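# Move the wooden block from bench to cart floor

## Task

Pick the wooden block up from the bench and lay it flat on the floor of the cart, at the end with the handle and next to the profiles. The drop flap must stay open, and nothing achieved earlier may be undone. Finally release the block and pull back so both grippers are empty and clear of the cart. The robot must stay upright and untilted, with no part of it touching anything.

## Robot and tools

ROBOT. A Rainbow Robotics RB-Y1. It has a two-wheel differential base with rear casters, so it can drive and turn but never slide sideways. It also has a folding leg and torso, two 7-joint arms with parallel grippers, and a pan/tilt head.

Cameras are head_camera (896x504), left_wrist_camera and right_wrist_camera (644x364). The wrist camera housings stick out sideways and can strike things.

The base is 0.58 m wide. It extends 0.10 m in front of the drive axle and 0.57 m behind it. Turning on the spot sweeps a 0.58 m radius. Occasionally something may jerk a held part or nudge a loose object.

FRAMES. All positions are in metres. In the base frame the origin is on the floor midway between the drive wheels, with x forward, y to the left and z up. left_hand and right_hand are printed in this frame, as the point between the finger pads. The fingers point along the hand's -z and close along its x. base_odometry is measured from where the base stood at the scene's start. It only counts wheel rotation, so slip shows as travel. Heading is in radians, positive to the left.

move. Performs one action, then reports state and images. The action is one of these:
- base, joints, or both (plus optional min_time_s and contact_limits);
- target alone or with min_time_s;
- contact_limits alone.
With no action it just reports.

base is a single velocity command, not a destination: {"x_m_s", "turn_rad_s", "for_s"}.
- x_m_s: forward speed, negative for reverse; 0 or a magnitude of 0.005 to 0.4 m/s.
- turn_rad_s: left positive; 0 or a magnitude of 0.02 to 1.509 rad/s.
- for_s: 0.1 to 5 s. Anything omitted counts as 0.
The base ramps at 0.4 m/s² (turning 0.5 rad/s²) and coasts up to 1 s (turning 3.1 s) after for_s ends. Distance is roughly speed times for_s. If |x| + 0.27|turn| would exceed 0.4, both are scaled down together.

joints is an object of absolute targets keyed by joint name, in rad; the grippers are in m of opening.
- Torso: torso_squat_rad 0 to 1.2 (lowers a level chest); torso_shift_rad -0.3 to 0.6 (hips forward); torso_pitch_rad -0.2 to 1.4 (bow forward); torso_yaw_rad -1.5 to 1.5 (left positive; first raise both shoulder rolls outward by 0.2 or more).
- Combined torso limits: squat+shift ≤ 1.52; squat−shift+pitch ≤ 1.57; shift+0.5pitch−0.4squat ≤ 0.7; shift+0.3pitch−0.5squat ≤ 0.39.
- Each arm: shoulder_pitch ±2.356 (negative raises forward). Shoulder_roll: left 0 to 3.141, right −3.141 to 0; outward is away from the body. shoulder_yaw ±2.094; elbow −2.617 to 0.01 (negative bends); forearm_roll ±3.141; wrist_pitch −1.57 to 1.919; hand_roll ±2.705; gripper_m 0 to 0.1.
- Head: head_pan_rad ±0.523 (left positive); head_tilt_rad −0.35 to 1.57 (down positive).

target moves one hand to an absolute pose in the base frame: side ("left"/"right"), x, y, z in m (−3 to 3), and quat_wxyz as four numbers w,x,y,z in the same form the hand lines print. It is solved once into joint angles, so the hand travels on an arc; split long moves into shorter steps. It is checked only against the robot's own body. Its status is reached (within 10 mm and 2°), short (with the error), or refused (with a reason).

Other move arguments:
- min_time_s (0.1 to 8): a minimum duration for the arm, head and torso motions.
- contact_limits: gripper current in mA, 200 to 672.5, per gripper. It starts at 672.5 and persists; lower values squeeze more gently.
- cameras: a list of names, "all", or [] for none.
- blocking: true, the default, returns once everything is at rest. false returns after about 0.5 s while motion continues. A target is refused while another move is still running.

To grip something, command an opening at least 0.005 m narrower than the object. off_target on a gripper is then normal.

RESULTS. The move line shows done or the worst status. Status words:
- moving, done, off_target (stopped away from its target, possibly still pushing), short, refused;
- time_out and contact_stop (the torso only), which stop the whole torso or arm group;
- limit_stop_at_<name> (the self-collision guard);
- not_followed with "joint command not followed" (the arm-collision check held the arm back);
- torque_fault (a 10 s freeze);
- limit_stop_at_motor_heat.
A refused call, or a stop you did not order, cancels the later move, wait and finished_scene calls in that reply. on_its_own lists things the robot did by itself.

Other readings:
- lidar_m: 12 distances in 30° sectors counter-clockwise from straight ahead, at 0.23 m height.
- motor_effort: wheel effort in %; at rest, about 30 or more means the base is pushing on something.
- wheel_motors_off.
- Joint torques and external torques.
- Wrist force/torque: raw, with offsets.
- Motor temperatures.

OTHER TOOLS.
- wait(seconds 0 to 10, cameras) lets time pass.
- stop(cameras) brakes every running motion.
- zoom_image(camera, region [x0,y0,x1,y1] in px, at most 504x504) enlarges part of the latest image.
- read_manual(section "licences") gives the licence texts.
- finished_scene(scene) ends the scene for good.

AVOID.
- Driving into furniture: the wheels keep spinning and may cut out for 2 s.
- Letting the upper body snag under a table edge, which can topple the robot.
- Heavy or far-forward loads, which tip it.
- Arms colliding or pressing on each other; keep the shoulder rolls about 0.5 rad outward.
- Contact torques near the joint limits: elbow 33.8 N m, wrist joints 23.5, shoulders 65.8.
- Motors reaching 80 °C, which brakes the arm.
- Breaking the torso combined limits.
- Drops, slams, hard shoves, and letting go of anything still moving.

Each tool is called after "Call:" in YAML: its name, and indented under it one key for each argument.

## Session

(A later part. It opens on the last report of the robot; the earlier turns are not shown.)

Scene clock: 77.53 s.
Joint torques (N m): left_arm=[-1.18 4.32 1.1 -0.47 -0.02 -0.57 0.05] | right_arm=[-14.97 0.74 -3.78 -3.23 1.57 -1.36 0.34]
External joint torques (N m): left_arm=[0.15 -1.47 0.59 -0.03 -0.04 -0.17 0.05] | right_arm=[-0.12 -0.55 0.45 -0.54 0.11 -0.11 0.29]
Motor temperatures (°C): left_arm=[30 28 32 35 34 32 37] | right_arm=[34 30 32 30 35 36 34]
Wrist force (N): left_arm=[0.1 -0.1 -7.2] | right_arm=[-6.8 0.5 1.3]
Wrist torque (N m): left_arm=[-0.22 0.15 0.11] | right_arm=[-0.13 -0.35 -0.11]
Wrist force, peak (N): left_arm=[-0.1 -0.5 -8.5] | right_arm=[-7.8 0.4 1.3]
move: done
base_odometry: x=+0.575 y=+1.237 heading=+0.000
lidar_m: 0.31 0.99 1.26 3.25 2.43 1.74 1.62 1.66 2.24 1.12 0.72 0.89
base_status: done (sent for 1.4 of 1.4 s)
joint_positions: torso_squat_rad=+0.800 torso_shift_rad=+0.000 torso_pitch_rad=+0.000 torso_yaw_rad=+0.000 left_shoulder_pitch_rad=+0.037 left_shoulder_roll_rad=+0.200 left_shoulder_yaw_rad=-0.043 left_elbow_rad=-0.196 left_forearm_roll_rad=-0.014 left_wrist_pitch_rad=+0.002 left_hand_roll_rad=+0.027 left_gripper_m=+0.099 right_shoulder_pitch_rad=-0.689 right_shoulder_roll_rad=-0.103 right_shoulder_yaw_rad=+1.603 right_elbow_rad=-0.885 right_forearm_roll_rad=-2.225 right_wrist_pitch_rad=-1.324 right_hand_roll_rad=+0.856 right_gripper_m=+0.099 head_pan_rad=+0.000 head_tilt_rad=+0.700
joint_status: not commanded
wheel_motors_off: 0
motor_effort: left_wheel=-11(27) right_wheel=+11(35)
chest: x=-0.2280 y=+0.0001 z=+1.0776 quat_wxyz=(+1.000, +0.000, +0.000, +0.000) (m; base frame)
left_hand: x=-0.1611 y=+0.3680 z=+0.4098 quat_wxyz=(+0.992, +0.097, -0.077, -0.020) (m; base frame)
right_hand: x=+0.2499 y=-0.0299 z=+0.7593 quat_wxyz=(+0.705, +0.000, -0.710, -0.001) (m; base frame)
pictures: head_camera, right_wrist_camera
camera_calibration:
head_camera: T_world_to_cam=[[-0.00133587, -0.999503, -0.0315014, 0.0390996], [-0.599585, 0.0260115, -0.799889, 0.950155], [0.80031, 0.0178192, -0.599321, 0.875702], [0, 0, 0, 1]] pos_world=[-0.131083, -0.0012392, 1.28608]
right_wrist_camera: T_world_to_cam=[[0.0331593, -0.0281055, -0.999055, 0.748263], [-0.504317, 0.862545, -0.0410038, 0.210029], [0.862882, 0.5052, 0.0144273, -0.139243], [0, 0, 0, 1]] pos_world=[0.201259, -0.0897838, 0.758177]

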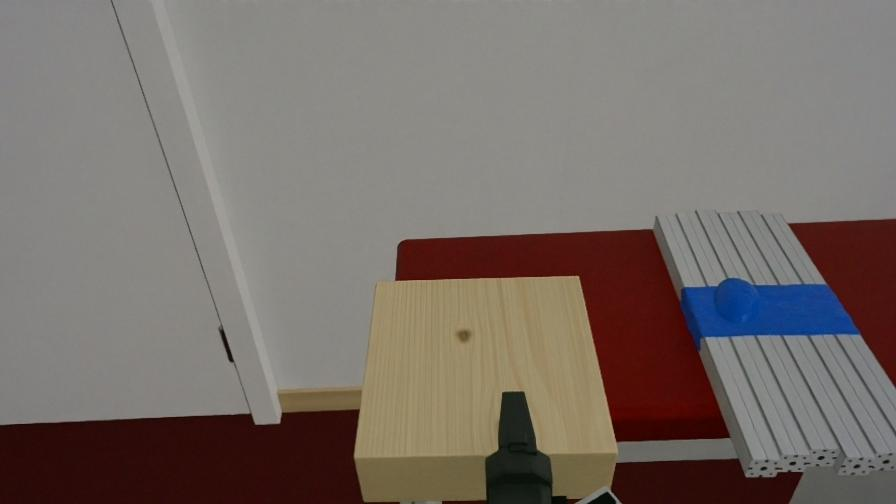

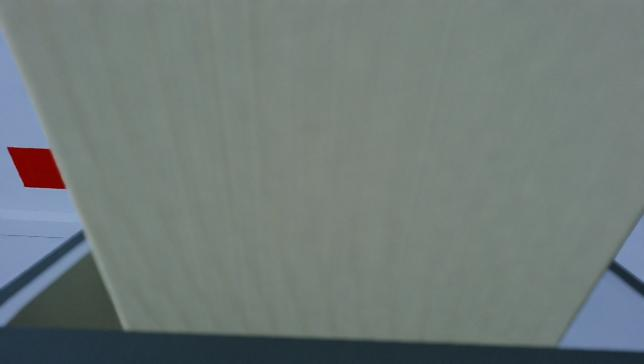

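Call:
move:
  joints: {"right_gripper_m": 0.03}
  cameras: ["right_wrist_camera"]

Scene clock: 79.80 s.
Joint torques (N m): left_arm=[-1.27 4.44 1.1 -0.29 0.07 -0.51 -0.02] | right_arm=[-15.33 0.84 -3.61 -3.11 1.5 -1.35 0.17]
External joint torques (N m): left_arm=[0.06 -1.36 0.59 0.15 0.05 -0.12 -0.02] | right_arm=[-0.48 -0.45 0.63 -0.42 0.04 -0.09 0.12]
Motor temperatures (°C): left_arm=[30 28 32 35 34 32 37] | right_arm=[34 30 32 30 35 36 34]
Wrist force (N): left_arm=[-0.2 0.1 -7.5] | right_arm=[-6.4 1.0 0.2]
Wrist torque (N m): left_arm=[-0.20 0.14 0.06] | right_arm=[-0.19 -0.58 -0.29]
Wrist force, peak (N): left_arm=[-0.1 -0.1 -8.3] | right_arm=[-8.9 0.4 1.6]
move: off_target
base_odometry: x=+0.575 y=+1.237 heading=+0.000
lidar_m: 0.31 0.97 1.26 3.24 2.44 1.73 1.62 1.66 2.24 1.13 0.70 0.89
base_status: not commanded
joint_positions: torso_squat_rad=+0.800 torso_shift_rad=+0.000 torso_pitch_rad=+0.000 torso_yaw_rad=+0.000 left_shoulder_pitch_rad=+0.037 left_shoulder_roll_rad=+0.200 left_shoulder_yaw_rad=-0.043 left_elbow_rad=-0.196 left_forearm_roll_rad=-0.014 left_wrist_pitch_rad=+0.002 left_hand_roll_rad=+0.027 left_gripper_m=+0.099 right_shoulder_pitch_rad=-0.689 right_shoulder_roll_rad=-0.103 right_shoulder_yaw_rad=+1.603 right_elbow_rad=-0.885 right_forearm_roll_rad=-2.224 right_wrist_pitch_rad=-1.324 right_hand_roll_rad=+0.856 right_gripper_m=+0.075 head_pan_rad=+0.000 head_tilt_rad=+0.700
joint_status: right_gripper_m off_target (ended at +0.075, target +0.030)
wheel_motors_off: 0
motor_effort: left_wheel=-12(12) right_wheel=+10(13)
chest: x=-0.2280 y=+0.0001 z=+1.0776 quat_wxyz=(+1.000, +0.000, +0.000, +0.000) (m; base frame)
left_hand: x=-0.1611 y=+0.3680 z=+0.4098 quat_wxyz=(+0.992, +0.097, -0.077, -0.020) (m; base frame)
right_hand: x=+0.2498 y=-0.0299 z=+0.7594 quat_wxyz=(+0.705, +0.000, -0.710, -0.001) (m; base frame)
pictures: right_wrist_camera
camera_calibration:
right_wrist_camera: T_world_to_cam=[[0.0331826, -0.0281153, -0.999054, 0.748261], [-0.504339, 0.862531, -0.0410244, 0.210044], [0.862868, 0.505223, 0.0144414, -0.139249], [0, 0, 0, 1]] pos_world=[0.201258, -0.08978, 0.758181]

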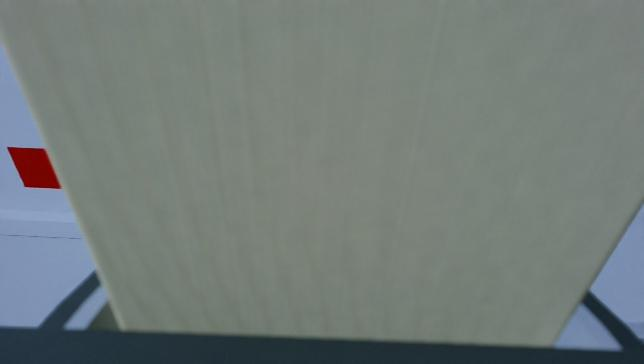

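Call:
move:
  target: {"side": "right", "x": 0.258, "y": -0.03, "z": 0.805, "quat_wxyz": [0.7848, 0, -0.6198, 0]}
  min_time_s: 1.5
  cameras: ["head_camera"]

Call:
move:
  target: {"side": "right", "x": 0.295, "y": -0.03, "z": 0.873, "quat_wxyz": [0.866, 0, -0.5, 0]}
  min_time_s: 1.5
  cameras: ["head_camera"]

Scene clock: 85.47 s.
Joint torques (N m): left_arm=[-1.37 4.26 1.23 -0.39 -0.02 -0.58 -0.09] | right_arm=[-21.55 -2.51 -10.55 -5.6 3.3 -1.88 0.08]
External joint torques (N m): left_arm=[-0.04 -1.53 0.72 0.06 -0.04 -0.19 -0.09] | right_arm=[-5.55 -1.55 -3.49 -0.95 1.57 -1.33 0.03]
Motor temperatures (°C): left_arm=[30 28 32 35 34 32 37] | right_arm=[34 30 32 30 36 36 34]
Wrist force (N): left_arm=[-0.2 0.0 -6.7] | right_arm=[-17.1 3.2 0.6]
Wrist torque (N m): left_arm=[-0.17 0.12 0.11] | right_arm=[0.20 -0.41 0.05]
Wrist force, peak (N): left_arm=[-0.1 0.4 -8.3] | right_arm=[-17.8 2.8 0.4]
move: done
base_odometry: x=+0.575 y=+1.237 heading=+0.000
lidar_m: 0.31 0.99 1.27 3.23 2.42 1.74 1.61 1.67 2.25 1.13 0.71 0.90
base_status: not commanded
joint_positions: torso_squat_rad=+0.800 torso_shift_rad=+0.000 torso_pitch_rad=+0.000 torso_yaw_rad=+0.000 left_shoulder_pitch_rad=+0.037 left_shoulder_roll_rad=+0.200 left_shoulder_yaw_rad=-0.043 left_elbow_rad=-0.196 left_forearm_roll_rad=-0.014 left_wrist_pitch_rad=+0.002 left_hand_roll_rad=+0.027 left_gripper_m=+0.099 right_shoulder_pitch_rad=-0.762 right_shoulder_roll_rad=-0.341 right_shoulder_yaw_rad=+1.430 right_elbow_rad=-1.443 right_forearm_roll_rad=-2.553 right_wrist_pitch_rad=-1.313 right_hand_roll_rad=+1.282 right_gripper_m=+0.074 head_pan_rad=+0.000 head_tilt_rad=+0.700
joint_status: all done
wheel_motors_off: 0
motor_effort: left_wheel=-11(11) right_wheel=+11(14)
chest: x=-0.2280 y=+0.0001 z=+1.0776 quat_wxyz=(+1.000, +0.000, +0.000, +0.000) (m; base frame)
left_hand: x=-0.1611 y=+0.3680 z=+0.4098 quat_wxyz=(+0.992, +0.097, -0.077, -0.020) (m; base frame)
right_hand: x=+0.2573 y=-0.0298 z=+0.8040 quat_wxyz=(+0.785, +0.000, -0.619, +0.000) (m; base frame)
right_hand_status: reached (checked arc, planned for 1.5 s): 1 mm and 0.1 deg off.
pictures: head_camera
camera_calibration:
head_camera: T_world_to_cam=[[-0.00134582, -0.999503, -0.0314868, 0.0390928], [-0.599537, 0.0260068, -0.799925, 0.950169], [0.800346, 0.0178009, -0.599274, 0.875682], [0, 0, 0, 1]] pos_world=[-0.131135, -0.00122551, 1.28607]

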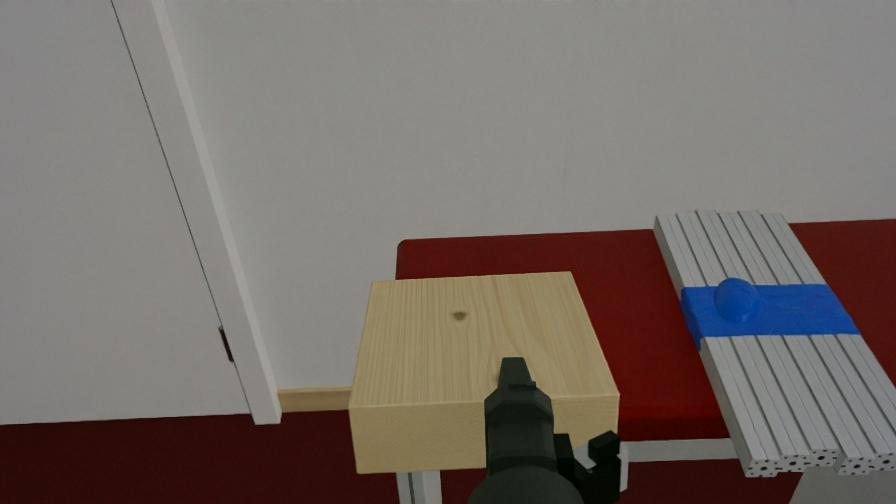

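Scene clock: 87.30 s.
Joint torques (N m): left_arm=[-1.09 4.3 1.18 -0.27 -0.07 -0.52 0.05] | right_arm=[-31.59 -4.47 -15.71 -9.33 7.2 1.01 -0.27]
External joint torques (N m): left_arm=[0.22 -1.5 0.67 0.17 -0.09 -0.13 0.05] | right_arm=[-12.87 -1.22 -6.83 -4.91 5.67 0.89 -0.31]
Motor temperatures (°C): left_arm=[30 28 32 35 34 32 37] | right_arm=[34 30 32 30 36 36 34]
Wrist force (N): left_arm=[-0.2 -0.1 -7.7] | right_arm=[-24.4 1.5 -13.1]
Wrist torque (N m): left_arm=[-0.21 0.14 0.07] | right_arm=[-0.38 1.49 0.43]
Wrist force, peak (N): left_arm=[-0.8 0.7 -8.3] | right_arm=[-28.1 2.4 -6.3]
move: done
base_odometry: x=+0.575 y=+1.237 heading=+0.000
lidar_m: 0.30 0.98 1.27 3.25 2.42 1.74 1.60 1.67 2.24 1.13 0.72 0.90
base_status: not commanded
joint_positions: torso_squat_rad=+0.800 torso_shift_rad=+0.000 torso_pitch_rad=+0.001 torso_yaw_rad=+0.000 left_shoulder_pitch_rad=+0.037 left_shoulder_roll_rad=+0.200 left_shoulder_yaw_rad=-0.043 left_elbow_rad=-0.196 left_forearm_roll_rad=-0.014 left_wrist_pitch_rad=+0.002 left_hand_roll_rad=+0.027 left_gripper_m=+0.099 right_shoulder_pitch_rad=-0.939 right_shoulder_roll_rad=-0.443 right_shoulder_yaw_rad=+1.168 right_elbow_rad=-1.625 right_forearm_roll_rad=-3.125 right_wrist_pitch_rad=-1.328 right_hand_roll_rad=+1.672 right_gripper_m=+0.074 head_pan_rad=+0.000 head_tilt_rad=+0.700
joint_status: all done
wheel_motors_off: 0
motor_effort: left_wheel=-9(11) right_wheel=+10(13)
chest: x=-0.2277 y=+0.0001 z=+1.0776 quat_wxyz=(+1.000, +0.000, +0.000, +0.000) (m; base frame)
left_hand: x=-0.1612 y=+0.3680 z=+0.4097 quat_wxyz=(+0.992, +0.097, -0.077, -0.020) (m; base frame)
right_hand: x=+0.2937 y=-0.0305 z=+0.8704 quat_wxyz=(+0.867, +0.000, -0.498, +0.000) (m; base frame)
right_hand_status: reached (checked arc, planned for 1.5 s): 3 mm and 0.2 deg off.
pictures: head_camera
camera_calibration:
head_camera: T_world_to_cam=[[-0.00135131, -0.999503, -0.0314861, 0.0390919], [-0.599992, 0.0259994, -0.799583, 0.949882], [0.800005, 0.0178109, -0.59973, 0.875889], [0, 0, 0, 1]] pos_world=[-0.13074, -0.00122435, 1.28604]

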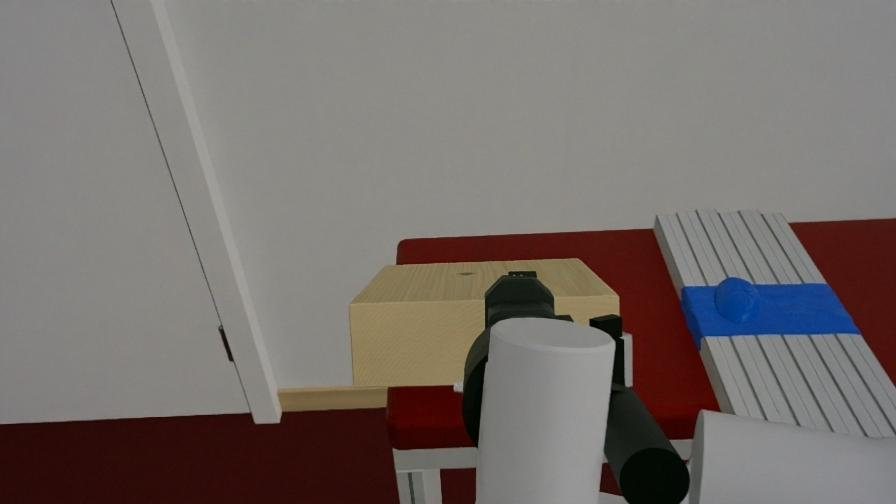

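Call:
move:
  target: {"side": "right", "x": 0.30, "y": -0.05, "z": 0.935, "quat_wxyz": [0.9239, 0, -0.3827, 0]}
  min_time_s: 2
  cameras: ["head_camera"]

Call:
move:
  target: {"side": "right", "x": 0.27, "y": -0.10, "z": 0.98, "quat_wxyz": [0.966, 0, -0.259, 0]}
  min_time_s: 2
  cameras: ["head_camera"]

Scene clock: 91.13 s.
Joint torques (N m): left_arm=[-1.07 4.3 1.24 -0.36 -0.05 -0.65 0] | right_arm=[-31.41 3.01 -5.46 -19.15 2.85 5.86 -0.39]
External joint torques (N m): left_arm=[0.24 -1.5 0.74 0.08 -0.07 -0.26 0.01] | right_arm=[-13.32 2.38 -3.05 -11.08 2.28 4.71 -0.42]
Motor temperatures (°C): left_arm=[30 28 32 35 34 32 37] | right_arm=[35 30 32 30 36 36 34]
Wrist force (N): left_arm=[-0.3 0.6 -6.7] | right_arm=[-20.2 1.6 -18.6]
Wrist torque (N m): left_arm=[-0.33 0.11 0.09] | right_arm=[-0.71 1.33 0.33]
Wrist force, peak (N): left_arm=[-0.1 0.4 -8.4] | right_arm=[-24.1 1.1 -19.4]
move: done
base_odometry: x=+0.575 y=+1.237 heading=+0.000
lidar_m: 0.32 0.98 1.27 3.24 2.42 1.72 1.61 1.65 2.24 1.13 0.72 0.89
base_status: not commanded
joint_positions: torso_squat_rad=+0.800 torso_shift_rad=+0.000 torso_pitch_rad=+0.001 torso_yaw_rad=+0.000 left_shoulder_pitch_rad=+0.037 left_shoulder_roll_rad=+0.200 left_shoulder_yaw_rad=-0.043 left_elbow_rad=-0.196 left_forearm_roll_rad=-0.014 left_wrist_pitch_rad=+0.002 left_hand_roll_rad=+0.027 left_gripper_m=+0.099 right_shoulder_pitch_rad=-0.699 right_shoulder_roll_rad=+0.000 right_shoulder_yaw_rad=+0.309 right_elbow_rad=-1.665 right_forearm_roll_rad=-3.010 right_wrist_pitch_rad=-1.571 right_hand_roll_rad=+2.622 right_gripper_m=+0.074 head_pan_rad=+0.000 head_tilt_rad=+0.700
joint_status: all done
wheel_motors_off: 0
motor_effort: left_wheel=-11(11) right_wheel=+12(12)
chest: x=-0.2277 y=+0.0001 z=+1.0776 quat_wxyz=(+1.000, +0.000, +0.000, +0.000) (m; base frame)
left_hand: x=-0.1612 y=+0.3680 z=+0.4097 quat_wxyz=(+0.992, +0.097, -0.077, -0.020) (m; base frame)
right_hand: x=+0.2997 y=-0.0508 z=+0.9319 quat_wxyz=(+0.921, +0.004, -0.388, +0.002) (m; base frame)
right_hand_status: reached (checked arc, as near as the solve gets, planned for 2.0 s): 3 mm and 0.8 deg off.
pictures: head_camera
camera_calibration:
head_camera: T_world_to_cam=[[-0.00135405, -0.999503, -0.03149, 0.0390926], [-0.60005, 0.0260029, -0.799539, 0.949843], [0.799961, 0.017813, -0.599788, 0.875917], [0, 0, 0, 1]] pos_world=[-0.130693, -0.0012282, 1.28603]

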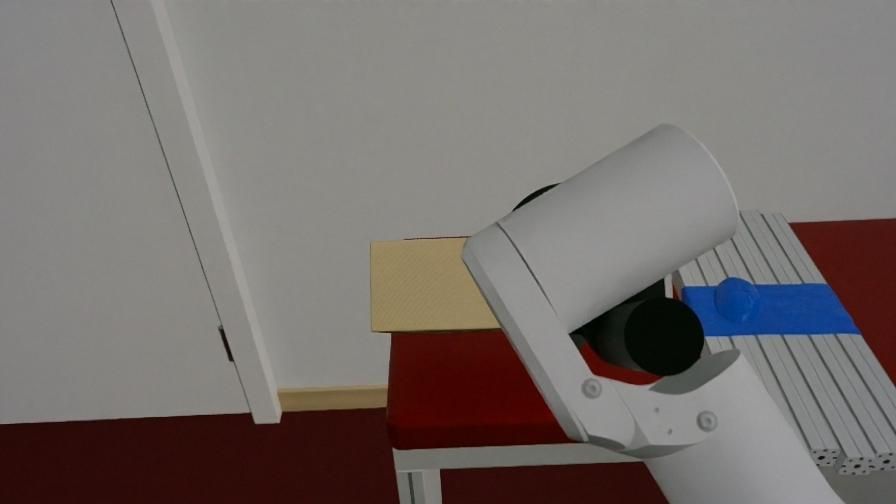

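Scene clock: 93.47 s.
Joint torques (N m): left_arm=[-1.03 4.27 1.45 -0.51 -0.08 -0.7 0.05] | right_arm=[-27.15 -0.55 -6.44 -18.86 1.56 7.17 -0.1]
External joint torques (N m): left_arm=[0.28 -1.53 0.94 -0.08 -0.1 -0.31 0.06] | right_arm=[-11.44 -0.07 -3.9 -11.63 1.17 5.72 -0.14]
Motor temperatures (°C): left_arm=[30 28 32 35 34 32 37] | right_arm=[35 30 32 31 36 37 34]
Wrist force (N): left_arm=[-0.3 0.3 -7.4] | right_arm=[-22.7 -1.5 -14.9]
Wrist torque (N m): left_arm=[-0.28 0.13 0.07] | right_arm=[-0.63 1.44 0.37]
Wrist force, peak (N): left_arm=[-0.1 0.1 -8.2] | right_arm=[-21.4 0.6 -18.7]
move: short
base_odometry: x=+0.575 y=+1.237 heading=+0.000
lidar_m: 0.31 0.99 1.27 3.25 2.43 1.74 1.61 1.66 2.24 1.13 0.71 0.90
base_status: not commanded
joint_positions: torso_squat_rad=+0.800 torso_shift_rad=+0.000 torso_pitch_rad=+0.001 torso_yaw_rad=+0.000 left_shoulder_pitch_rad=+0.037 left_shoulder_roll_rad=+0.200 left_shoulder_yaw_rad=-0.043 left_elbow_rad=-0.196 left_forearm_roll_rad=-0.014 left_wrist_pitch_rad=+0.002 left_hand_roll_rad=+0.027 left_gripper_m=+0.099 right_shoulder_pitch_rad=-0.516 right_shoulder_roll_rad=-0.116 right_shoulder_yaw_rad=+0.231 right_elbow_rad=-2.056 right_forearm_roll_rad=-3.141 right_wrist_pitch_rad=-1.571 right_hand_roll_rad=+2.705 right_gripper_m=+0.074 head_pan_rad=+0.000 head_tilt_rad=+0.700
joint_status: all done
wheel_motors_off: 0
motor_effort: left_wheel=-10(11) right_wheel=+11(13)
chest: x=-0.2277 y=+0.0001 z=+1.0776 quat_wxyz=(+1.000, +0.000, +0.000, +0.000) (m; base frame)
left_hand: x=-0.1612 y=+0.3680 z=+0.4097 quat_wxyz=(+0.992, +0.097, -0.077, -0.020) (m; base frame)
right_hand: x=+0.2698 y=-0.1003 z=+0.9770 quat_wxyz=(+0.888, +0.063, -0.455, +0.007) (m; base frame)
right_hand_status: short (checked arc, as near as the solve gets, planned for 2.0 s): 3 mm and 25.2 deg off. The place is met; only the turn is off.
pictures: head_camera
camera_calibration:
head_camera: T_world_to_cam=[[-0.0013541, -0.999503, -0.0314934, 0.0390952], [-0.600051, 0.0260057, -0.799539, 0.949842], [0.799961, 0.017815, -0.599788, 0.875917], [0, 0, 0, 1]] pos_world=[-0.130693, -0.00123001, 1.28603]

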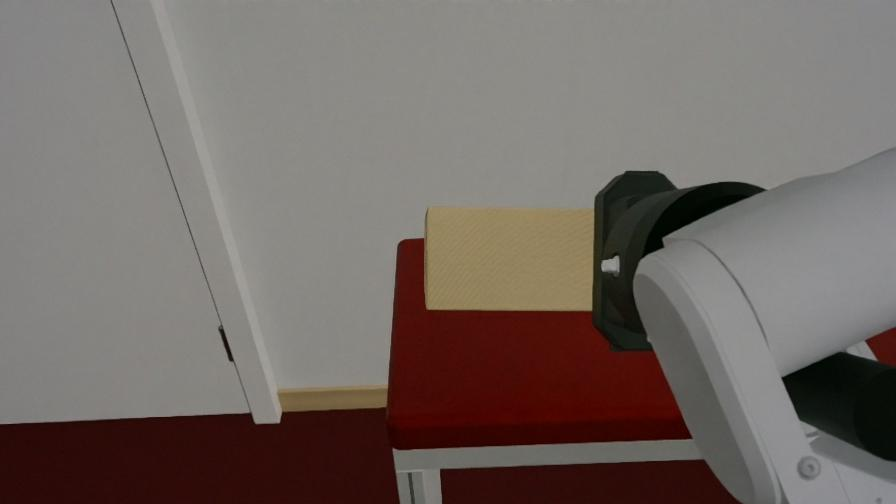

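Call:
move:
  base: {"x_m_s": -0.2, "for_s": 2.9}
  joints: {"torso_squat_rad": 0.35}
  min_time_s: 4
  cameras: ["head_camera"]

Call:
move:
  joints: {"right_shoulder_pitch_rad": 0.3, "right_shoulder_roll_rad": -0.25, "right_shoulder_yaw_rad": 0.1, "right_elbow_rad": -1.25, "right_wrist_pitch_rad": 0.0}
  min_time_s: 3.5
  cameras: ["head_camera"]

Scene clock: 109.10 s.
Joint torques (N m): left_arm=[-1.86 4.22 1.21 -0.27 -0.11 -0.6 0.05] | right_arm=[-28.08 -0.74 -5.97 -18.11 1.79 7.32 -0.25]
External joint torques (N m): left_arm=[-0.56 -1.57 0.7 0.16 -0.13 -0.21 0.05] | right_arm=[-12.37 -0.26 -3.43 -10.88 1.39 5.86 -0.29]
Motor temperatures (°C): left_arm=[30 28 32 35 34 32 37] | right_arm=[35 30 32 32 36 38 34]
Wrist force (N): left_arm=[0.4 -0.1 -7.9] | right_arm=[-22.7 -1.5 -15.0]
Wrist torque (N m): left_arm=[-0.24 0.19 0.12] | right_arm=[-0.70 1.41 0.32]
Wrist force, peak (N): left_arm=[0.9 0.2 -8.3] | right_arm=[-23.1 -1.4 -17.5]
move: done
base_odometry: x=-0.006 y=+1.238 heading=-0.002
lidar_m: 0.88 1.53 2.02 4.37 1.57 1.13 1.03 1.06 1.42 3.67 1.35 1.12
base_status: done (sent for 2.9 of 2.9 s)
joint_positions: torso_squat_rad=+0.350 torso_shift_rad=+0.000 torso_pitch_rad=+0.001 torso_yaw_rad=+0.000 left_shoulder_pitch_rad=+0.037 left_shoulder_roll_rad=+0.200 left_shoulder_yaw_rad=-0.043 left_elbow_rad=-0.196 left_forearm_roll_rad=-0.014 left_wrist_pitch_rad=+0.002 left_hand_roll_rad=+0.027 left_gripper_m=+0.099 right_shoulder_pitch_rad=-0.516 right_shoulder_roll_rad=-0.116 right_shoulder_yaw_rad=+0.231 right_elbow_rad=-2.057 right_forearm_roll_rad=-3.141 right_wrist_pitch_rad=-1.571 right_hand_roll_rad=+2.705 right_gripper_m=+0.074 head_pan_rad=+0.000 head_tilt_rad=+0.700
joint_status: all done
wheel_motors_off: 0
motor_effort: left_wheel=-17(31) right_wheel=+17(42)
chest: x=-0.2275 y=+0.0001 z=+1.2475 quat_wxyz=(+1.000, +0.000, +0.000, +0.000) (m; base frame)
left_hand: x=-0.1613 y=+0.3680 z=+0.5796 quat_wxyz=(+0.992, +0.097, -0.076, -0.020) (m; base frame)
right_hand: x=+0.2700 y=-0.1003 z=+1.1467 quat_wxyz=(+0.889, +0.063, -0.454, +0.007) (m; base frame)
pictures: head_camera
camera_calibration:
head_camera: T_world_to_cam=[[-0.00136381, -0.999501, -0.0315492, 0.0444977], [-0.600296, 0.0260507, -0.799354, 1.08549], [0.799777, 0.0178487, -0.600032, 0.977888], [0, 0, 0, 1]] pos_world=[-0.130415, -0.00125635, 1.45586]

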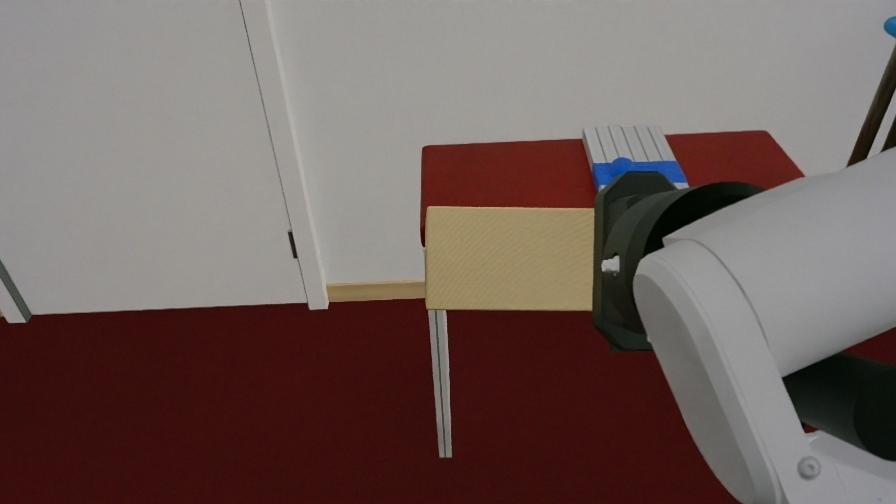

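Scene clock: 112.90 s.
Joint torques (N m): left_arm=[-1.49 4.12 1.17 -0.44 -0.1 -0.7 -0.05] | right_arm=[-11.25 -6.65 -6.34 -17.97 -0.49 7.47 -0.21]
External joint torques (N m): left_arm=[-0.18 -1.68 0.66 0 -0.13 -0.31 -0.04] | right_arm=[-7.95 -1.88 -3.91 -10.76 -0.39 6 -0.25]
Motor temperatures (°C): left_arm=[30 28 32 35 34 32 37] | right_arm=[35 30 32 32 36 38 34]
Wrist force (N): left_arm=[0.1 -0.3 -7.9] | right_arm=[-23.0 -2.1 -15.5]
Wrist torque (N m): left_arm=[-0.12 0.15 0.11] | right_arm=[-0.67 1.37 0.36]
Wrist force, peak (N): left_arm=[0.2 1.2 -8.4] | right_arm=[-24.5 -2.9 -14.9]
move: done
base_odometry: x=-0.006 y=+1.238 heading=-0.002
lidar_m: 0.88 1.53 2.03 4.39 1.57 1.11 1.02 1.05 1.44 3.65 1.35 1.12
base_status: not commanded
joint_positions: torso_squat_rad=+0.350 torso_shift_rad=+0.000 torso_pitch_rad=+0.001 torso_yaw_rad=+0.000 left_shoulder_pitch_rad=+0.037 left_shoulder_roll_rad=+0.200 left_shoulder_yaw_rad=-0.043 left_elbow_rad=-0.196 left_forearm_roll_rad=-0.014 left_wrist_pitch_rad=+0.002 left_hand_roll_rad=+0.027 left_gripper_m=+0.099 right_shoulder_pitch_rad=+0.302 right_shoulder_roll_rad=-0.249 right_shoulder_yaw_rad=+0.101 right_elbow_rad=-1.247 right_forearm_roll_rad=-3.141 right_wrist_pitch_rad=-0.001 right_hand_roll_rad=+2.705 right_gripper_m=+0.074 head_pan_rad=+0.000 head_tilt_rad=+0.700
joint_status: all done
wheel_motors_off: 0
motor_effort: left_wheel=-16(18) right_wheel=+16(19)
chest: x=-0.2276 y=+0.0000 z=+1.2475 quat_wxyz=(+1.000, +0.000, +0.000, +0.000) (m; base frame)
left_hand: x=-0.1613 y=+0.3680 z=+0.5797 quat_wxyz=(+0.992, +0.097, -0.076, -0.020) (m; base frame)
right_hand: x=+0.0955 y=-0.3283 z=+0.7543 quat_wxyz=(+0.883, +0.015, -0.456, -0.113) (m; base frame)
pictures: head_camera
camera_calibration:
head_camera: T_world_to_cam=[[-0.00135621, -0.999495, -0.0317443, 0.0446496], [-0.600112, 0.0262062, -0.799487, 1.08563], [0.799915, 0.0179658, -0.599844, 0.977787], [0, 0, 0, 1]] pos_world=[-0.130587, -0.00138998, 1.45588]

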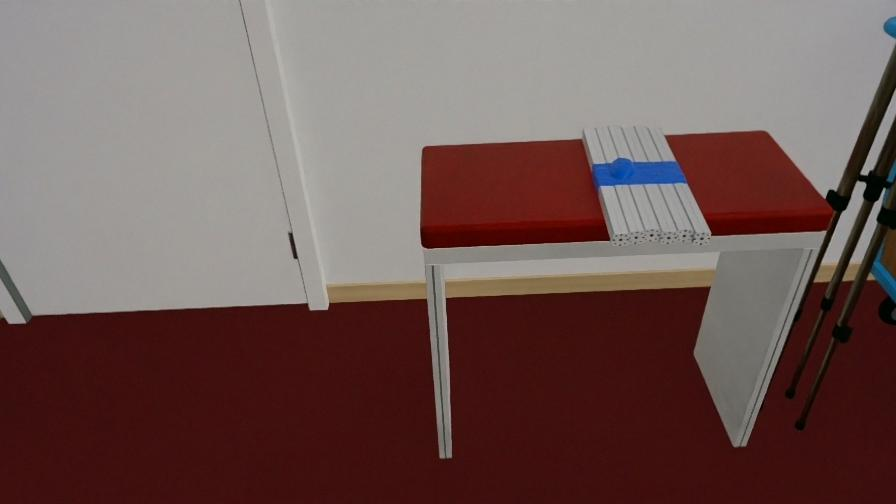

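Call:
move:
  joints: {"right_forearm_roll_rad": 0.0, "right_hand_roll_rad": -0.436}
  base: {"turn_rad_s": -0.7, "for_s": 2.24}
  min_time_s: 4
  cameras: []

Call:
move:
  base: {"x_m_s": 0.35, "for_s": 4.25}
  cameras: ["head_camera"]

Call:
move:
  base: {"turn_rad_s": 0.7, "for_s": 2.24}

Scene clock: 121.13 s.
Joint torques (N m): left_arm=[-1.64 4.41 1.37 -0.49 -0.09 -0.71 -0.13] | right_arm=[-10.97 -7.2 -6.26 -17.72 -0.37 -7.19 -0.43]
External joint torques (N m): left_arm=[-0.33 -1.4 0.86 -0.05 -0.11 -0.32 -0.12] | right_arm=[-7.59 -2.1 -3.72 -10.45 -0.56 -5.67 -0.47]
Motor temperatures (°C): left_arm=[30 28 32 35 34 32 37] | right_arm=[35 30 32 32 36 38 34]
Wrist force (N): left_arm=[0.1 -0.1 -7.9] | right_arm=[-22.8 -1.9 -15.5]
Wrist torque (N m): left_arm=[-0.20 0.12 0.09] | right_arm=[-0.73 1.35 0.34]
Wrist force, peak (N): left_arm=[-0.5 0.3 -8.3] | right_arm=[-23.1 -1.6 -16.1]
move: done
base_odometry: x=-0.006 y=+1.238 heading=-1.564
lidar_m: 3.65 1.35 1.11 0.93 1.55 2.06 4.34 1.54 1.08 1.02 1.06 1.43
base_status: done (sent for 2.23 of 2.23 s)
joint_positions: torso_squat_rad=+0.350 torso_shift_rad=+0.000 torso_pitch_rad=+0.001 torso_yaw_rad=+0.000 left_shoulder_pitch_rad=+0.037 left_shoulder_roll_rad=+0.200 left_shoulder_yaw_rad=-0.043 left_elbow_rad=-0.196 left_forearm_roll_rad=-0.014 left_wrist_pitch_rad=+0.002 left_hand_roll_rad=+0.027 left_gripper_m=+0.099 right_shoulder_pitch_rad=+0.302 right_shoulder_roll_rad=-0.249 right_shoulder_yaw_rad=+0.101 right_elbow_rad=-1.247 right_forearm_roll_rad=+0.000 right_wrist_pitch_rad=+0.001 right_hand_roll_rad=-0.436 right_gripper_m=+0.074 head_pan_rad=+0.000 head_tilt_rad=+0.700
joint_status: all done
wheel_motors_off: 0
motor_effort: left_wheel=+18(55) right_wheel=+8(52)
chest: x=-0.2277 y=-0.0001 z=+1.2475 quat_wxyz=(+1.000, +0.000, +0.000, +0.000) (m; base frame)
left_hand: x=-0.1613 y=+0.3680 z=+0.5797 quat_wxyz=(+0.992, +0.097, -0.077, -0.020) (m; base frame)
right_hand: x=+0.0955 y=-0.3283 z=+0.7543 quat_wxyz=(+0.883, +0.015, -0.456, -0.113) (m; base frame)
pictures: none
No camera images: "cameras" was empty.

Scene clock: 126.60 s.
Joint torques (N m): left_arm=[-0.7 4.22 1.36 -0.41 -0.07 -0.68 -0.05] | right_arm=[-10.46 -7.1 -6.07 -17.67 -0.49 -7.08 -0.29]
External joint torques (N m): left_arm=[0.61 -1.59 0.85 0.03 -0.09 -0.29 -0.04] | right_arm=[-7.08 -2 -3.52 -10.4 -0.67 -5.56 -0.33]
Motor temperatures (°C): left_arm=[30 28 32 35 34 32 37] | right_arm=[35 30 32 33 36 38 34]
Wrist force (N): left_arm=[-0.6 -0.1 -7.8] | right_arm=[-22.3 -1.6 -16.1]
Wrist torque (N m): left_arm=[-0.19 0.04 0.07] | right_arm=[-0.71 1.37 0.34]
Wrist force, peak (N): left_arm=[-0.2 -0.2 -8.3] | right_arm=[-22.9 -1.5 -16.5]
move: done
base_odometry: x=+0.003 y=-0.256 heading=-1.564
lidar_m: 3.41 1.14 0.81 0.79 0.88 1.83 4.47 1.46 1.02 0.98 1.01 1.37
base_status: done (sent for 4.27 of 4.27 s)
joint_positions: torso_squat_rad=+0.350 torso_shift_rad=+0.000 torso_pitch_rad=+0.001 torso_yaw_rad=+0.000 left_shoulder_pitch_rad=+0.037 left_shoulder_roll_rad=+0.200 left_shoulder_yaw_rad=-0.043 left_elbow_rad=-0.196 left_forearm_roll_rad=-0.014 left_wrist_pitch_rad=+0.002 left_hand_roll_rad=+0.027 left_gripper_m=+0.099 right_shoulder_pitch_rad=+0.302 right_shoulder_roll_rad=-0.249 right_shoulder_yaw_rad=+0.101 right_elbow_rad=-1.247 right_forearm_roll_rad=+0.000 right_wrist_pitch_rad=+0.001 right_hand_roll_rad=-0.436 right_gripper_m=+0.074 head_pan_rad=+0.000 head_tilt_rad=+0.700
joint_status: not commanded
wheel_motors_off: 0
motor_effort: left_wheel=-1(49) right_wheel=-1(48)
chest: x=-0.2277 y=-0.0001 z=+1.2475 quat_wxyz=(+1.000, +0.000, +0.000, +0.000) (m; base frame)
left_hand: x=-0.1611 y=+0.3680 z=+0.5797 quat_wxyz=(+0.992, +0.097, -0.077, -0.020) (m; base frame)
right_hand: x=+0.0956 y=-0.3283 z=+0.7544 quat_wxyz=(+0.883, +0.015, -0.456, -0.113) (m; base frame)
pictures: head_camera
camera_calibration:
head_camera: T_world_to_cam=[[-0.00134358, -0.999492, -0.0318532, 0.0447223], [-0.600024, 0.0262878, -0.79955, 1.0857], [0.799981, 0.0180385, -0.599755, 0.977738], [0, 0, 0, 1]] pos_world=[-0.130667, -0.00147795, 1.4559]

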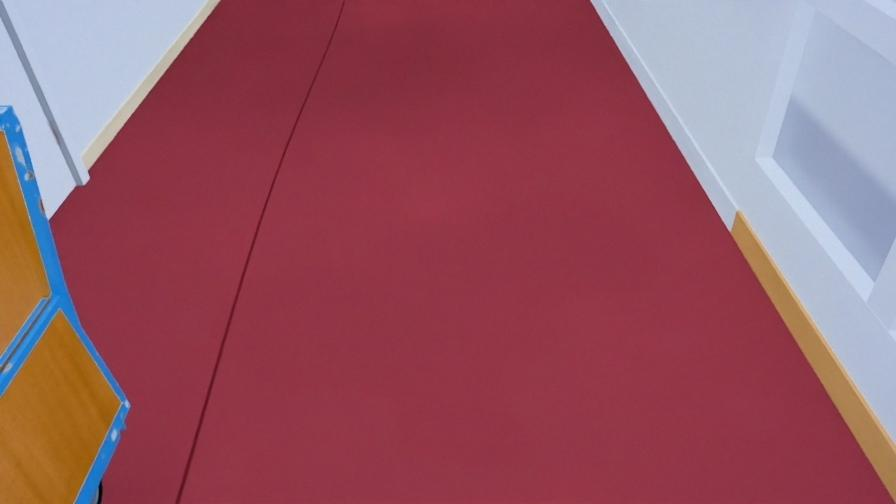

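Scene clock: 130.60 s.
Joint torques (N m): left_arm=[-1.33 4.3 1.26 -0.18 -0.06 -0.7 -0.06] | right_arm=[-11.12 -6.73 -6.48 -17.61 -0.47 -7.24 -0.24]
External joint torques (N m): left_arm=[-0.02 -1.51 0.75 0.26 -0.09 -0.31 -0.05] | right_arm=[-7.74 -1.64 -3.94 -10.34 -0.65 -5.72 -0.28]
Motor temperatures (°C): left_arm=[30 28 32 35 34 32 37] | right_arm=[35 30 32 33 36 38 34]
Wrist force (N): left_arm=[0.0 -0.5 -7.4] | right_arm=[-22.0 -1.8 -16.4]
Wrist torque (N m): left_arm=[-0.17 0.16 0.06] | right_arm=[-0.84 1.41 0.35]
Wrist force, peak (N): left_arm=[-0.4 0.0 -8.2] | right_arm=[-23.5 -1.9 -16.1]
move: done
base_odometry: x=+0.003 y=-0.256 heading=-0.002
lidar_m: 0.77 0.81 1.79 4.46 1.48 1.06 0.98 1.01 1.35 3.41 1.13 0.81
base_status: done (sent for 2.23 of 2.23 s)
joint_positions: torso_squat_rad=+0.350 torso_shift_rad=+0.000 torso_pitch_rad=+0.001 torso_yaw_rad=+0.000 left_shoulder_pitch_rad=+0.037 left_shoulder_roll_rad=+0.200 left_shoulder_yaw_rad=-0.043 left_elbow_rad=-0.196 left_forearm_roll_rad=-0.014 left_wrist_pitch_rad=+0.002 left_hand_roll_rad=+0.027 left_gripper_m=+0.099 right_shoulder_pitch_rad=+0.302 right_shoulder_roll_rad=-0.249 right_shoulder_yaw_rad=+0.101 right_elbow_rad=-1.247 right_forearm_roll_rad=+0.000 right_wrist_pitch_rad=+0.001 right_hand_roll_rad=-0.436 right_gripper_m=+0.074 head_pan_rad=+0.000 head_tilt_rad=+0.700
joint_status: not commanded
wheel_motors_off: 0
motor_effort: left_wheel=+6(48) right_wheel=+20(48)
chest: x=-0.2277 y=-0.0001 z=+1.2475 quat_wxyz=(+1.000, +0.000, +0.000, +0.000) (m; base frame)
left_hand: x=-0.1612 y=+0.3680 z=+0.5797 quat_wxyz=(+0.992, +0.097, -0.077, -0.020) (m; base frame)
right_hand: x=+0.0955 y=-0.3283 z=+0.7544 quat_wxyz=(+0.883, +0.015, -0.456, -0.113) (m; base frame)
pictures: head_camera, left_wrist_camera, right_wrist_camera
camera_calibration:
head_camera: T_world_to_cam=[[-0.00134495, -0.999491, -0.0318621, 0.0447271], [-0.599998, 0.0262963, -0.799569, 1.08571], [0.8, 0.0180419, -0.599729, 0.977733], [0, 0, 0, 1]] pos_world=[-0.130702, -0.00148593, 1.4559]
left_wrist_camera: T_world_to_cam=[[0.989115, -0.0263235, 0.144771, 0.0846102], [-0.0658815, -0.958968, 0.275752, 0.211487], [0.131572, -0.282289, -0.950264, 0.748503], [0, 0, 0, 1]] pos_world=[-0.168238, 0.41633, 0.640709]
right_wrist_camera: T_world_to_cam=[[-0.542262, 0.182661, -0.820114, 0.729179], [-0.270425, 0.886202, 0.376187, 0.0601021], [0.795501, 0.425771, -0.431157, 0.461264], [0, 0, 0, 1]] pos_world=[0.0447234, -0.382848, 0.774277]

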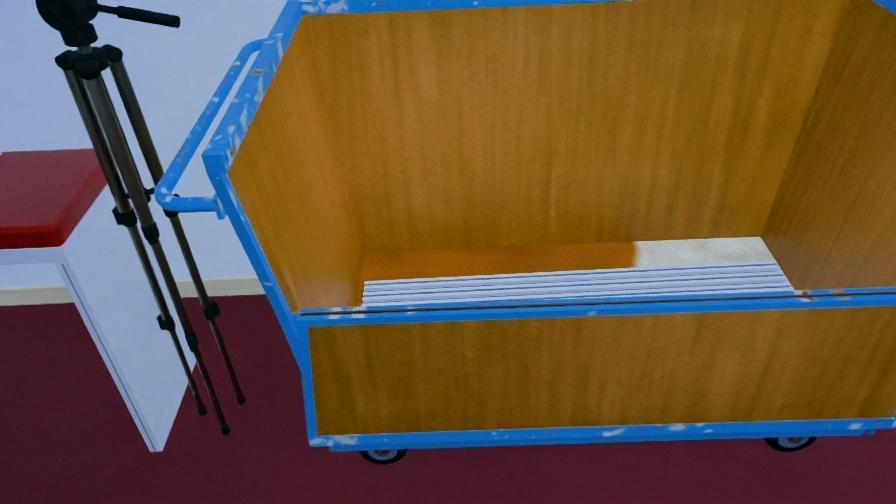

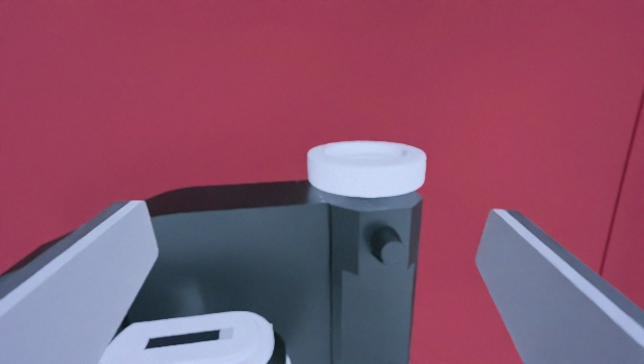

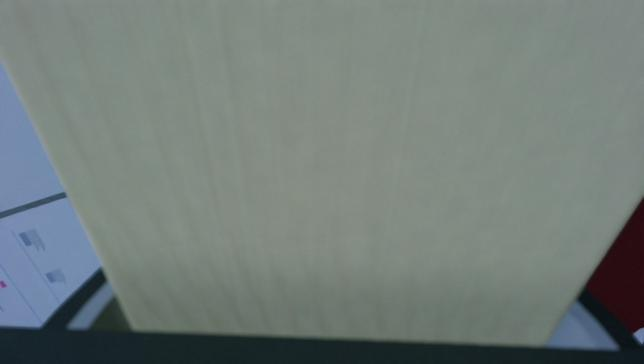

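Call:
move:
  base: {"x_m_s": 0.1, "for_s": 1.0}
  joints: {"torso_pitch_rad": 0.5, "right_shoulder_pitch_rad": -0.2, "head_tilt_rad": 0.55, "head_pan_rad": 0.2}
  min_time_s: 2.5
  cameras: ["head_camera"]

Call:
move:
  target: {"side": "left", "x": 0.58, "y": 0.16, "z": 0.92, "quat_wxyz": [0.966, 0, -0.259, 0]}
  min_time_s: 3

Scene clock: 139.13 s.
Joint torques (N m): left_arm=[11.51 3.64 1.12 4.7 -0.15 0.37 0.01] | right_arm=[-12.03 -6.11 -6.07 -17.17 -0.44 -7.09 -0.43]
External joint torques (N m): left_arm=[-1.14 -1.53 0.66 -0.1 -0.15 -0.22 -0.01] | right_arm=[-9.25 -1.97 -4 -10 -0.63 -5.58 -0.47]
Motor temperatures (°C): left_arm=[30 28 32 35 34 32 37] | right_arm=[35 30 32 33 35 38 34]
Wrist force (N): left_arm=[2.9 -0.1 -7.4] | right_arm=[-21.8 -2.4 -16.3]
Wrist torque (N m): left_arm=[-0.19 0.26 0.06] | right_arm=[-0.77 1.33 0.35]
Wrist force, peak (N): left_arm=[2.6 0.5 -8.2] | right_arm=[-22.9 -1.9 -16.7]
move: done
base_odometry: x=+0.103 y=-0.256 heading=-0.001
lidar_m: 0.66 0.70 1.17 4.96 1.64 1.16 1.08 1.11 1.50 3.82 0.98 0.70
base_status: done (sent for 1 of 1 s)
joint_positions: torso_squat_rad=+0.350 torso_shift_rad=+0.000 torso_pitch_rad=+0.501 torso_yaw_rad=+0.000 left_shoulder_pitch_rad=+0.037 left_shoulder_roll_rad=+0.200 left_shoulder_yaw_rad=-0.043 left_elbow_rad=-0.196 left_forearm_roll_rad=-0.014 left_wrist_pitch_rad=+0.002 left_hand_roll_rad=+0.027 left_gripper_m=+0.099 right_shoulder_pitch_rad=-0.198 right_shoulder_roll_rad=-0.249 right_shoulder_yaw_rad=+0.101 right_elbow_rad=-1.248 right_forearm_roll_rad=+0.000 right_wrist_pitch_rad=+0.001 right_hand_roll_rad=-0.436 right_gripper_m=+0.074 head_pan_rad=+0.200 head_tilt_rad=+0.550
joint_status: all done
wheel_motors_off: 0
motor_effort: left_wheel=+10(38) right_wheel=-10(53)
chest: x=-0.0792 y=-0.0001 z=+1.2095 quat_wxyz=(+0.969, +0.000, +0.248, +0.000) (m; base frame)
left_hand: x=-0.3413 y=+0.3680 z=+0.5917 quat_wxyz=(+0.980, +0.089, +0.171, -0.043) (m; base frame)
right_hand: x=+0.2768 y=-0.2513 z=+0.6942 quat_wxyz=(+0.895, +0.069, -0.438, -0.050) (m; base frame)
pictures: head_camera
camera_calibration:
head_camera: T_world_to_cam=[[0.161932, -0.978887, -0.124734, 0.164488], [-0.834195, -0.0682666, -0.547227, 0.833904], [0.527159, 0.192666, -0.827637, 1.06365], [0, 0, 0, 1]] pos_world=[0.108293, 0.0130146, 1.35716]

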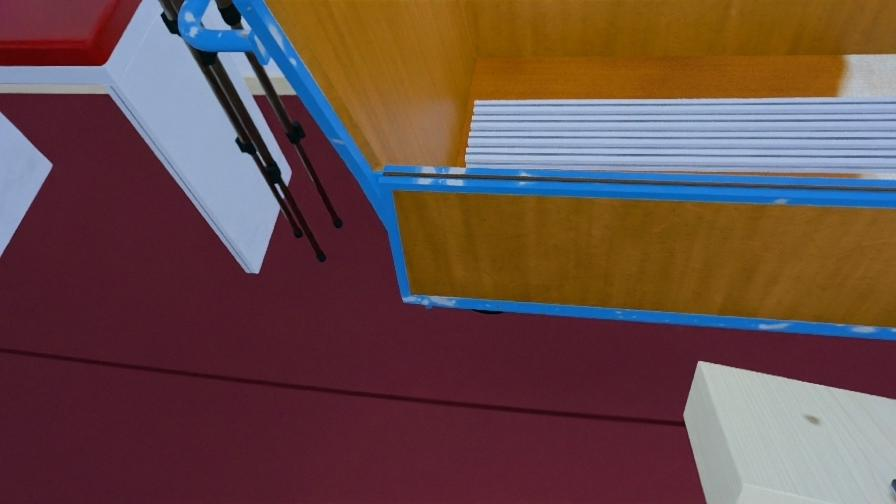

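Scene clock: 142.47 s.
Joint torques (N m): left_arm=[-22.67 6.45 2.65 -8.79 -0.01 -1.13 0.18] | right_arm=[-11.71 -5.89 -5.78 -17.08 -0.55 -6.98 -0.36]
External joint torques (N m): left_arm=[2.33 -1.41 1.76 0.65 0.14 -0.06 0.21] | right_arm=[-8.93 -1.75 -3.71 -9.91 -0.74 -5.47 -0.4]
Motor temperatures (°C): left_arm=[30 28 32 35 34 32 37] | right_arm=[35 30 32 33 35 38 34]
Wrist force (N): left_arm=[-2.5 2.3 -7.9] | right_arm=[-21.4 -2.8 -16.7]
Wrist torque (N m): left_arm=[-0.44 0.01 0.14] | right_arm=[-0.77 1.39 0.33]
Wrist force, peak (N): left_arm=[0.7 0.8 -8.8] | right_arm=[-22.1 -2.7 -17.2]
move: done
base_odometry: x=+0.103 y=-0.256 heading=-0.001
lidar_m: 0.67 0.70 1.18 4.94 1.63 1.17 1.08 1.11 1.49 3.81 0.99 0.70
base_status: not commanded
joint_positions: torso_squat_rad=+0.350 torso_shift_rad=+0.000 torso_pitch_rad=+0.501 torso_yaw_rad=+0.000 left_shoulder_pitch_rad=-1.569 left_shoulder_roll_rad=+0.297 left_shoulder_yaw_rad=+0.045 left_elbow_rad=-0.460 left_forearm_roll_rad=+0.134 left_wrist_pitch_rad=+0.976 left_hand_roll_rad=+0.213 left_gripper_m=+0.099 right_shoulder_pitch_rad=-0.198 right_shoulder_roll_rad=-0.249 right_shoulder_yaw_rad=+0.101 right_elbow_rad=-1.248 right_forearm_roll_rad=+0.000 right_wrist_pitch_rad=+0.001 right_hand_roll_rad=-0.436 right_gripper_m=+0.074 head_pan_rad=+0.200 head_tilt_rad=+0.550
joint_status: all done
wheel_motors_off: 0
motor_effort: left_wheel=+11(12) right_wheel=-10(12)
chest: x=-0.0792 y=-0.0001 z=+1.2095 quat_wxyz=(+0.969, +0.000, +0.248, +0.000) (m; base frame)
left_hand: x=+0.5796 y=+0.1600 z=+0.9205 quat_wxyz=(+0.965, +0.000, -0.262, +0.000) (m; base frame)
left_hand_status: reached (checked arc, planned for 3.0 s): 1 mm and 0.3 deg off.
right_hand: x=+0.2768 y=-0.2513 z=+0.6942 quat_wxyz=(+0.895, +0.069, -0.438, -0.050) (m; base frame)
pictures: head_camera, left_wrist_camera, right_wrist_camera
camera_calibration:
head_camera: T_world_to_cam=[[0.161977, -0.978882, -0.124715, 0.164488], [-0.834176, -0.0683099, -0.547251, 0.833914], [0.527175, 0.192677, -0.827624, 1.06365], [0, 0, 0, 1]] pos_world=[0.10826, 0.0130394, 1.35717]
left_wrist_camera: T_world_to_cam=[[0.867156, 0.0267578, 0.497317, -0.965211], [-0.208243, -0.887596, 0.410863, -0.0864399], [0.45241, -0.459845, -0.764112, 0.587204], [0, 0, 0, 1]] pos_world=[0.553331, 0.219126, 0.96422]
right_wrist_camera: T_world_to_cam=[[-0.591149, 0.123492, -0.797052, 0.746733], [-0.398554, 0.814408, 0.421776, 0.0492087], [0.701211, 0.567001, -0.432218, 0.320631], [0, 0, 0, 1]] pos_world=[0.236213, -0.314089, 0.713013]

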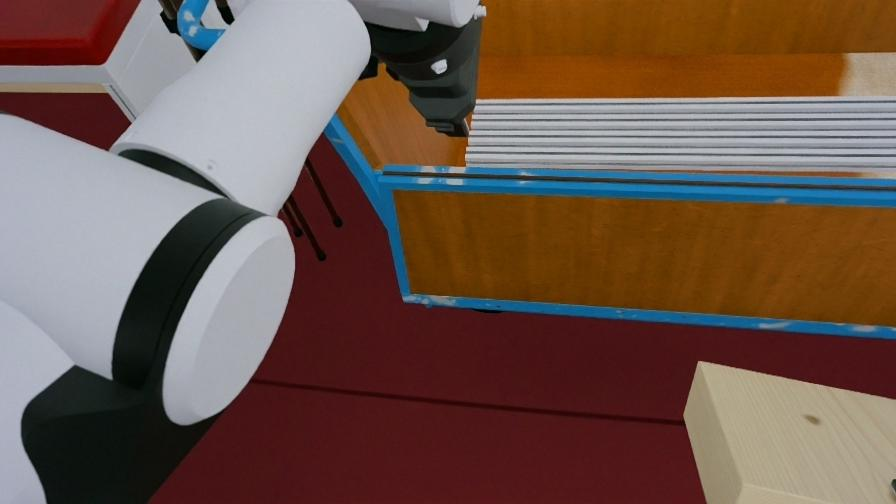

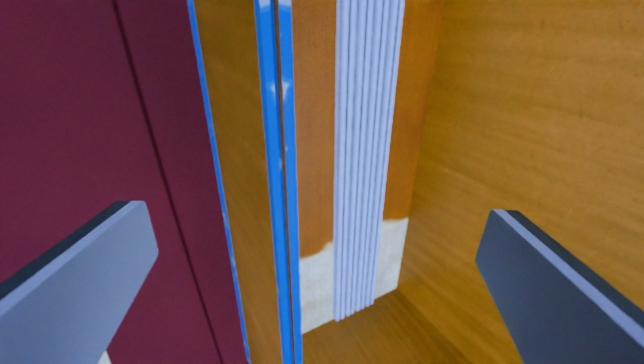

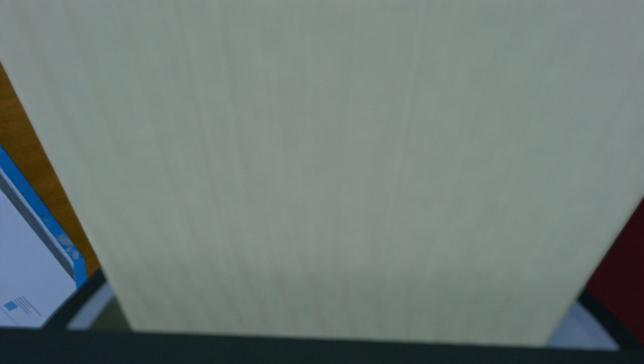

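Call:
move:
  target: {"side": "right", "x": 0.33, "y": -0.33, "z": 0.9, "quat_wxyz": [0.934, 0.137, -0.322, 0.047]}
  min_time_s: 3

Scene clock: 165.97 s.
Joint torques (N m): left_arm=[-22.93 6.45 2.89 -8.68 -0.05 -1.16 0.29] | right_arm=[-15.87 -18.81 -16.71 -7.96 0.14 -5.99 -0.55]
External joint torques (N m): left_arm=[2.08 -1.41 2 0.76 0.1 -0.09 0.32] | right_arm=[-9.49 -4.31 -7.43 -4.58 -0.15 -4.73 -0.58]
Motor temperatures (°C): left_arm=[31 28 32 36 34 32 37] | right_arm=[34 30 32 33 35 39 34]
Wrist force (N): left_arm=[-1.9 0.7 -7.2] | right_arm=[-17.4 -4.1 -20.6]
Wrist torque (N m): left_arm=[-0.18 0.07 0.10] | right_arm=[-0.77 1.12 0.18]
Wrist force, peak (N): left_arm=[-2.2 1.5 -7.9] | right_arm=[-23.3 -2.3 -16.6]
move: done
base_odometry: x=+0.103 y=-0.256 heading=-0.001
lidar_m: 0.67 0.70 1.18 4.93 1.63 1.17 1.07 1.11 1.51 3.84 1.00 0.70
base_status: not commanded
joint_positions: torso_squat_rad=+0.350 torso_shift_rad=+0.000 torso_pitch_rad=+0.501 torso_yaw_rad=+0.000 left_shoulder_pitch_rad=-1.569 left_shoulder_roll_rad=+0.297 left_shoulder_yaw_rad=+0.045 left_elbow_rad=-0.460 left_forearm_roll_rad=+0.134 left_wrist_pitch_rad=+0.976 left_hand_roll_rad=+0.213 left_gripper_m=+0.099 right_shoulder_pitch_rad=-0.203 right_shoulder_roll_rad=-1.334 right_shoulder_yaw_rad=+0.268 right_elbow_rad=-1.910 right_forearm_roll_rad=-0.994 right_wrist_pitch_rad=+0.426 right_hand_roll_rad=-0.493 right_gripper_m=+0.074 head_pan_rad=+0.200 head_tilt_rad=+0.550
joint_status: all done
wheel_motors_off: 0
motor_effort: left_wheel=+9(11) right_wheel=-9(11)
chest: x=-0.0792 y=-0.0001 z=+1.2095 quat_wxyz=(+0.969, +0.000, +0.248, +0.000) (m; base frame)
left_hand: x=+0.5796 y=+0.1600 z=+0.9205 quat_wxyz=(+0.965, +0.000, -0.262, +0.000) (m; base frame)
right_hand: x=+0.3283 y=-0.3308 z=+0.8981 quat_wxyz=(+0.936, +0.136, -0.321, +0.046) (m; base frame)
right_hand_status: reached (checked arc, planned for 3.0 s): 3 mm and 0.3 deg off.
pictures: head_camera, left_wrist_camera, right_wrist_camera
camera_calibration:
head_camera: T_world_to_cam=[[0.161982, -0.978881, -0.124717, 0.164491], [-0.834176, -0.0683125, -0.547252, 0.833915], [0.527174, 0.19268, -0.827624, 1.06365], [0, 0, 0, 1]] pos_world=[0.10826, 0.0130401, 1.35717]
left_wrist_camera: T_world_to_cam=[[0.867157, 0.0267608, 0.497316, -0.96521], [-0.208238, -0.887598, 0.410862, -0.0864375], [0.452412, -0.459842, -0.764113, 0.587206], [0, 0, 0, 1]] pos_world=[0.55333, 0.21913, 0.96422]
right_wrist_camera: T_world_to_cam=[[-0.769339, -0.0186213, -0.638569, 0.818687], [-0.476654, 0.682258, 0.55437, -0.0886629], [0.425346, 0.730875, -0.533763, 0.653667], [0, 0, 0, 1]] pos_world=[0.309552, -0.402013, 0.920844]

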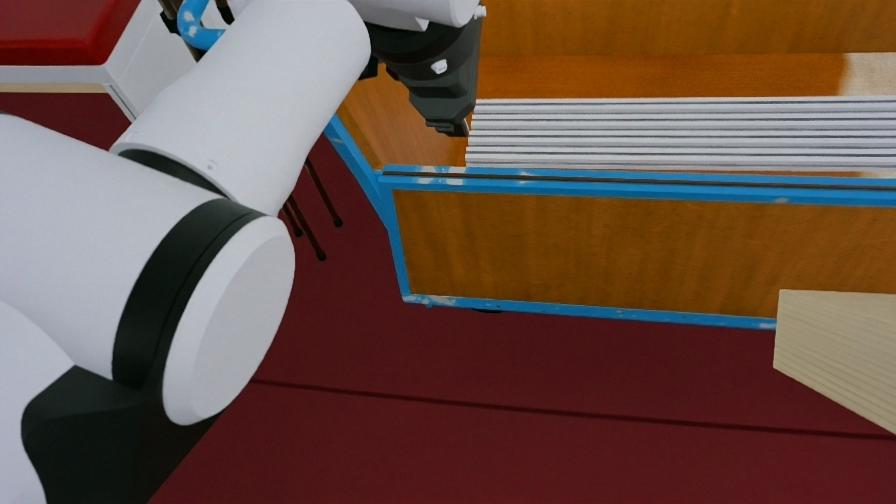

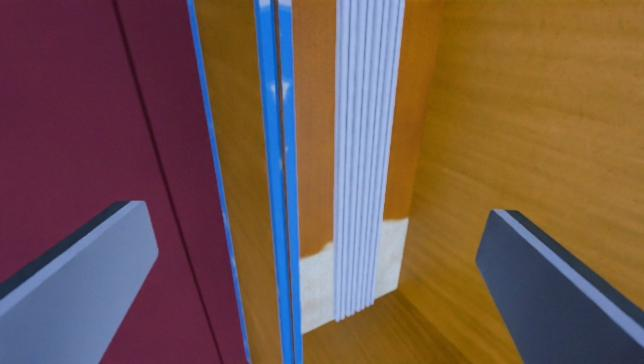

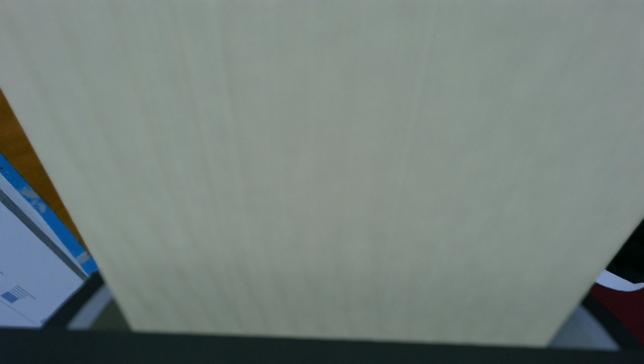

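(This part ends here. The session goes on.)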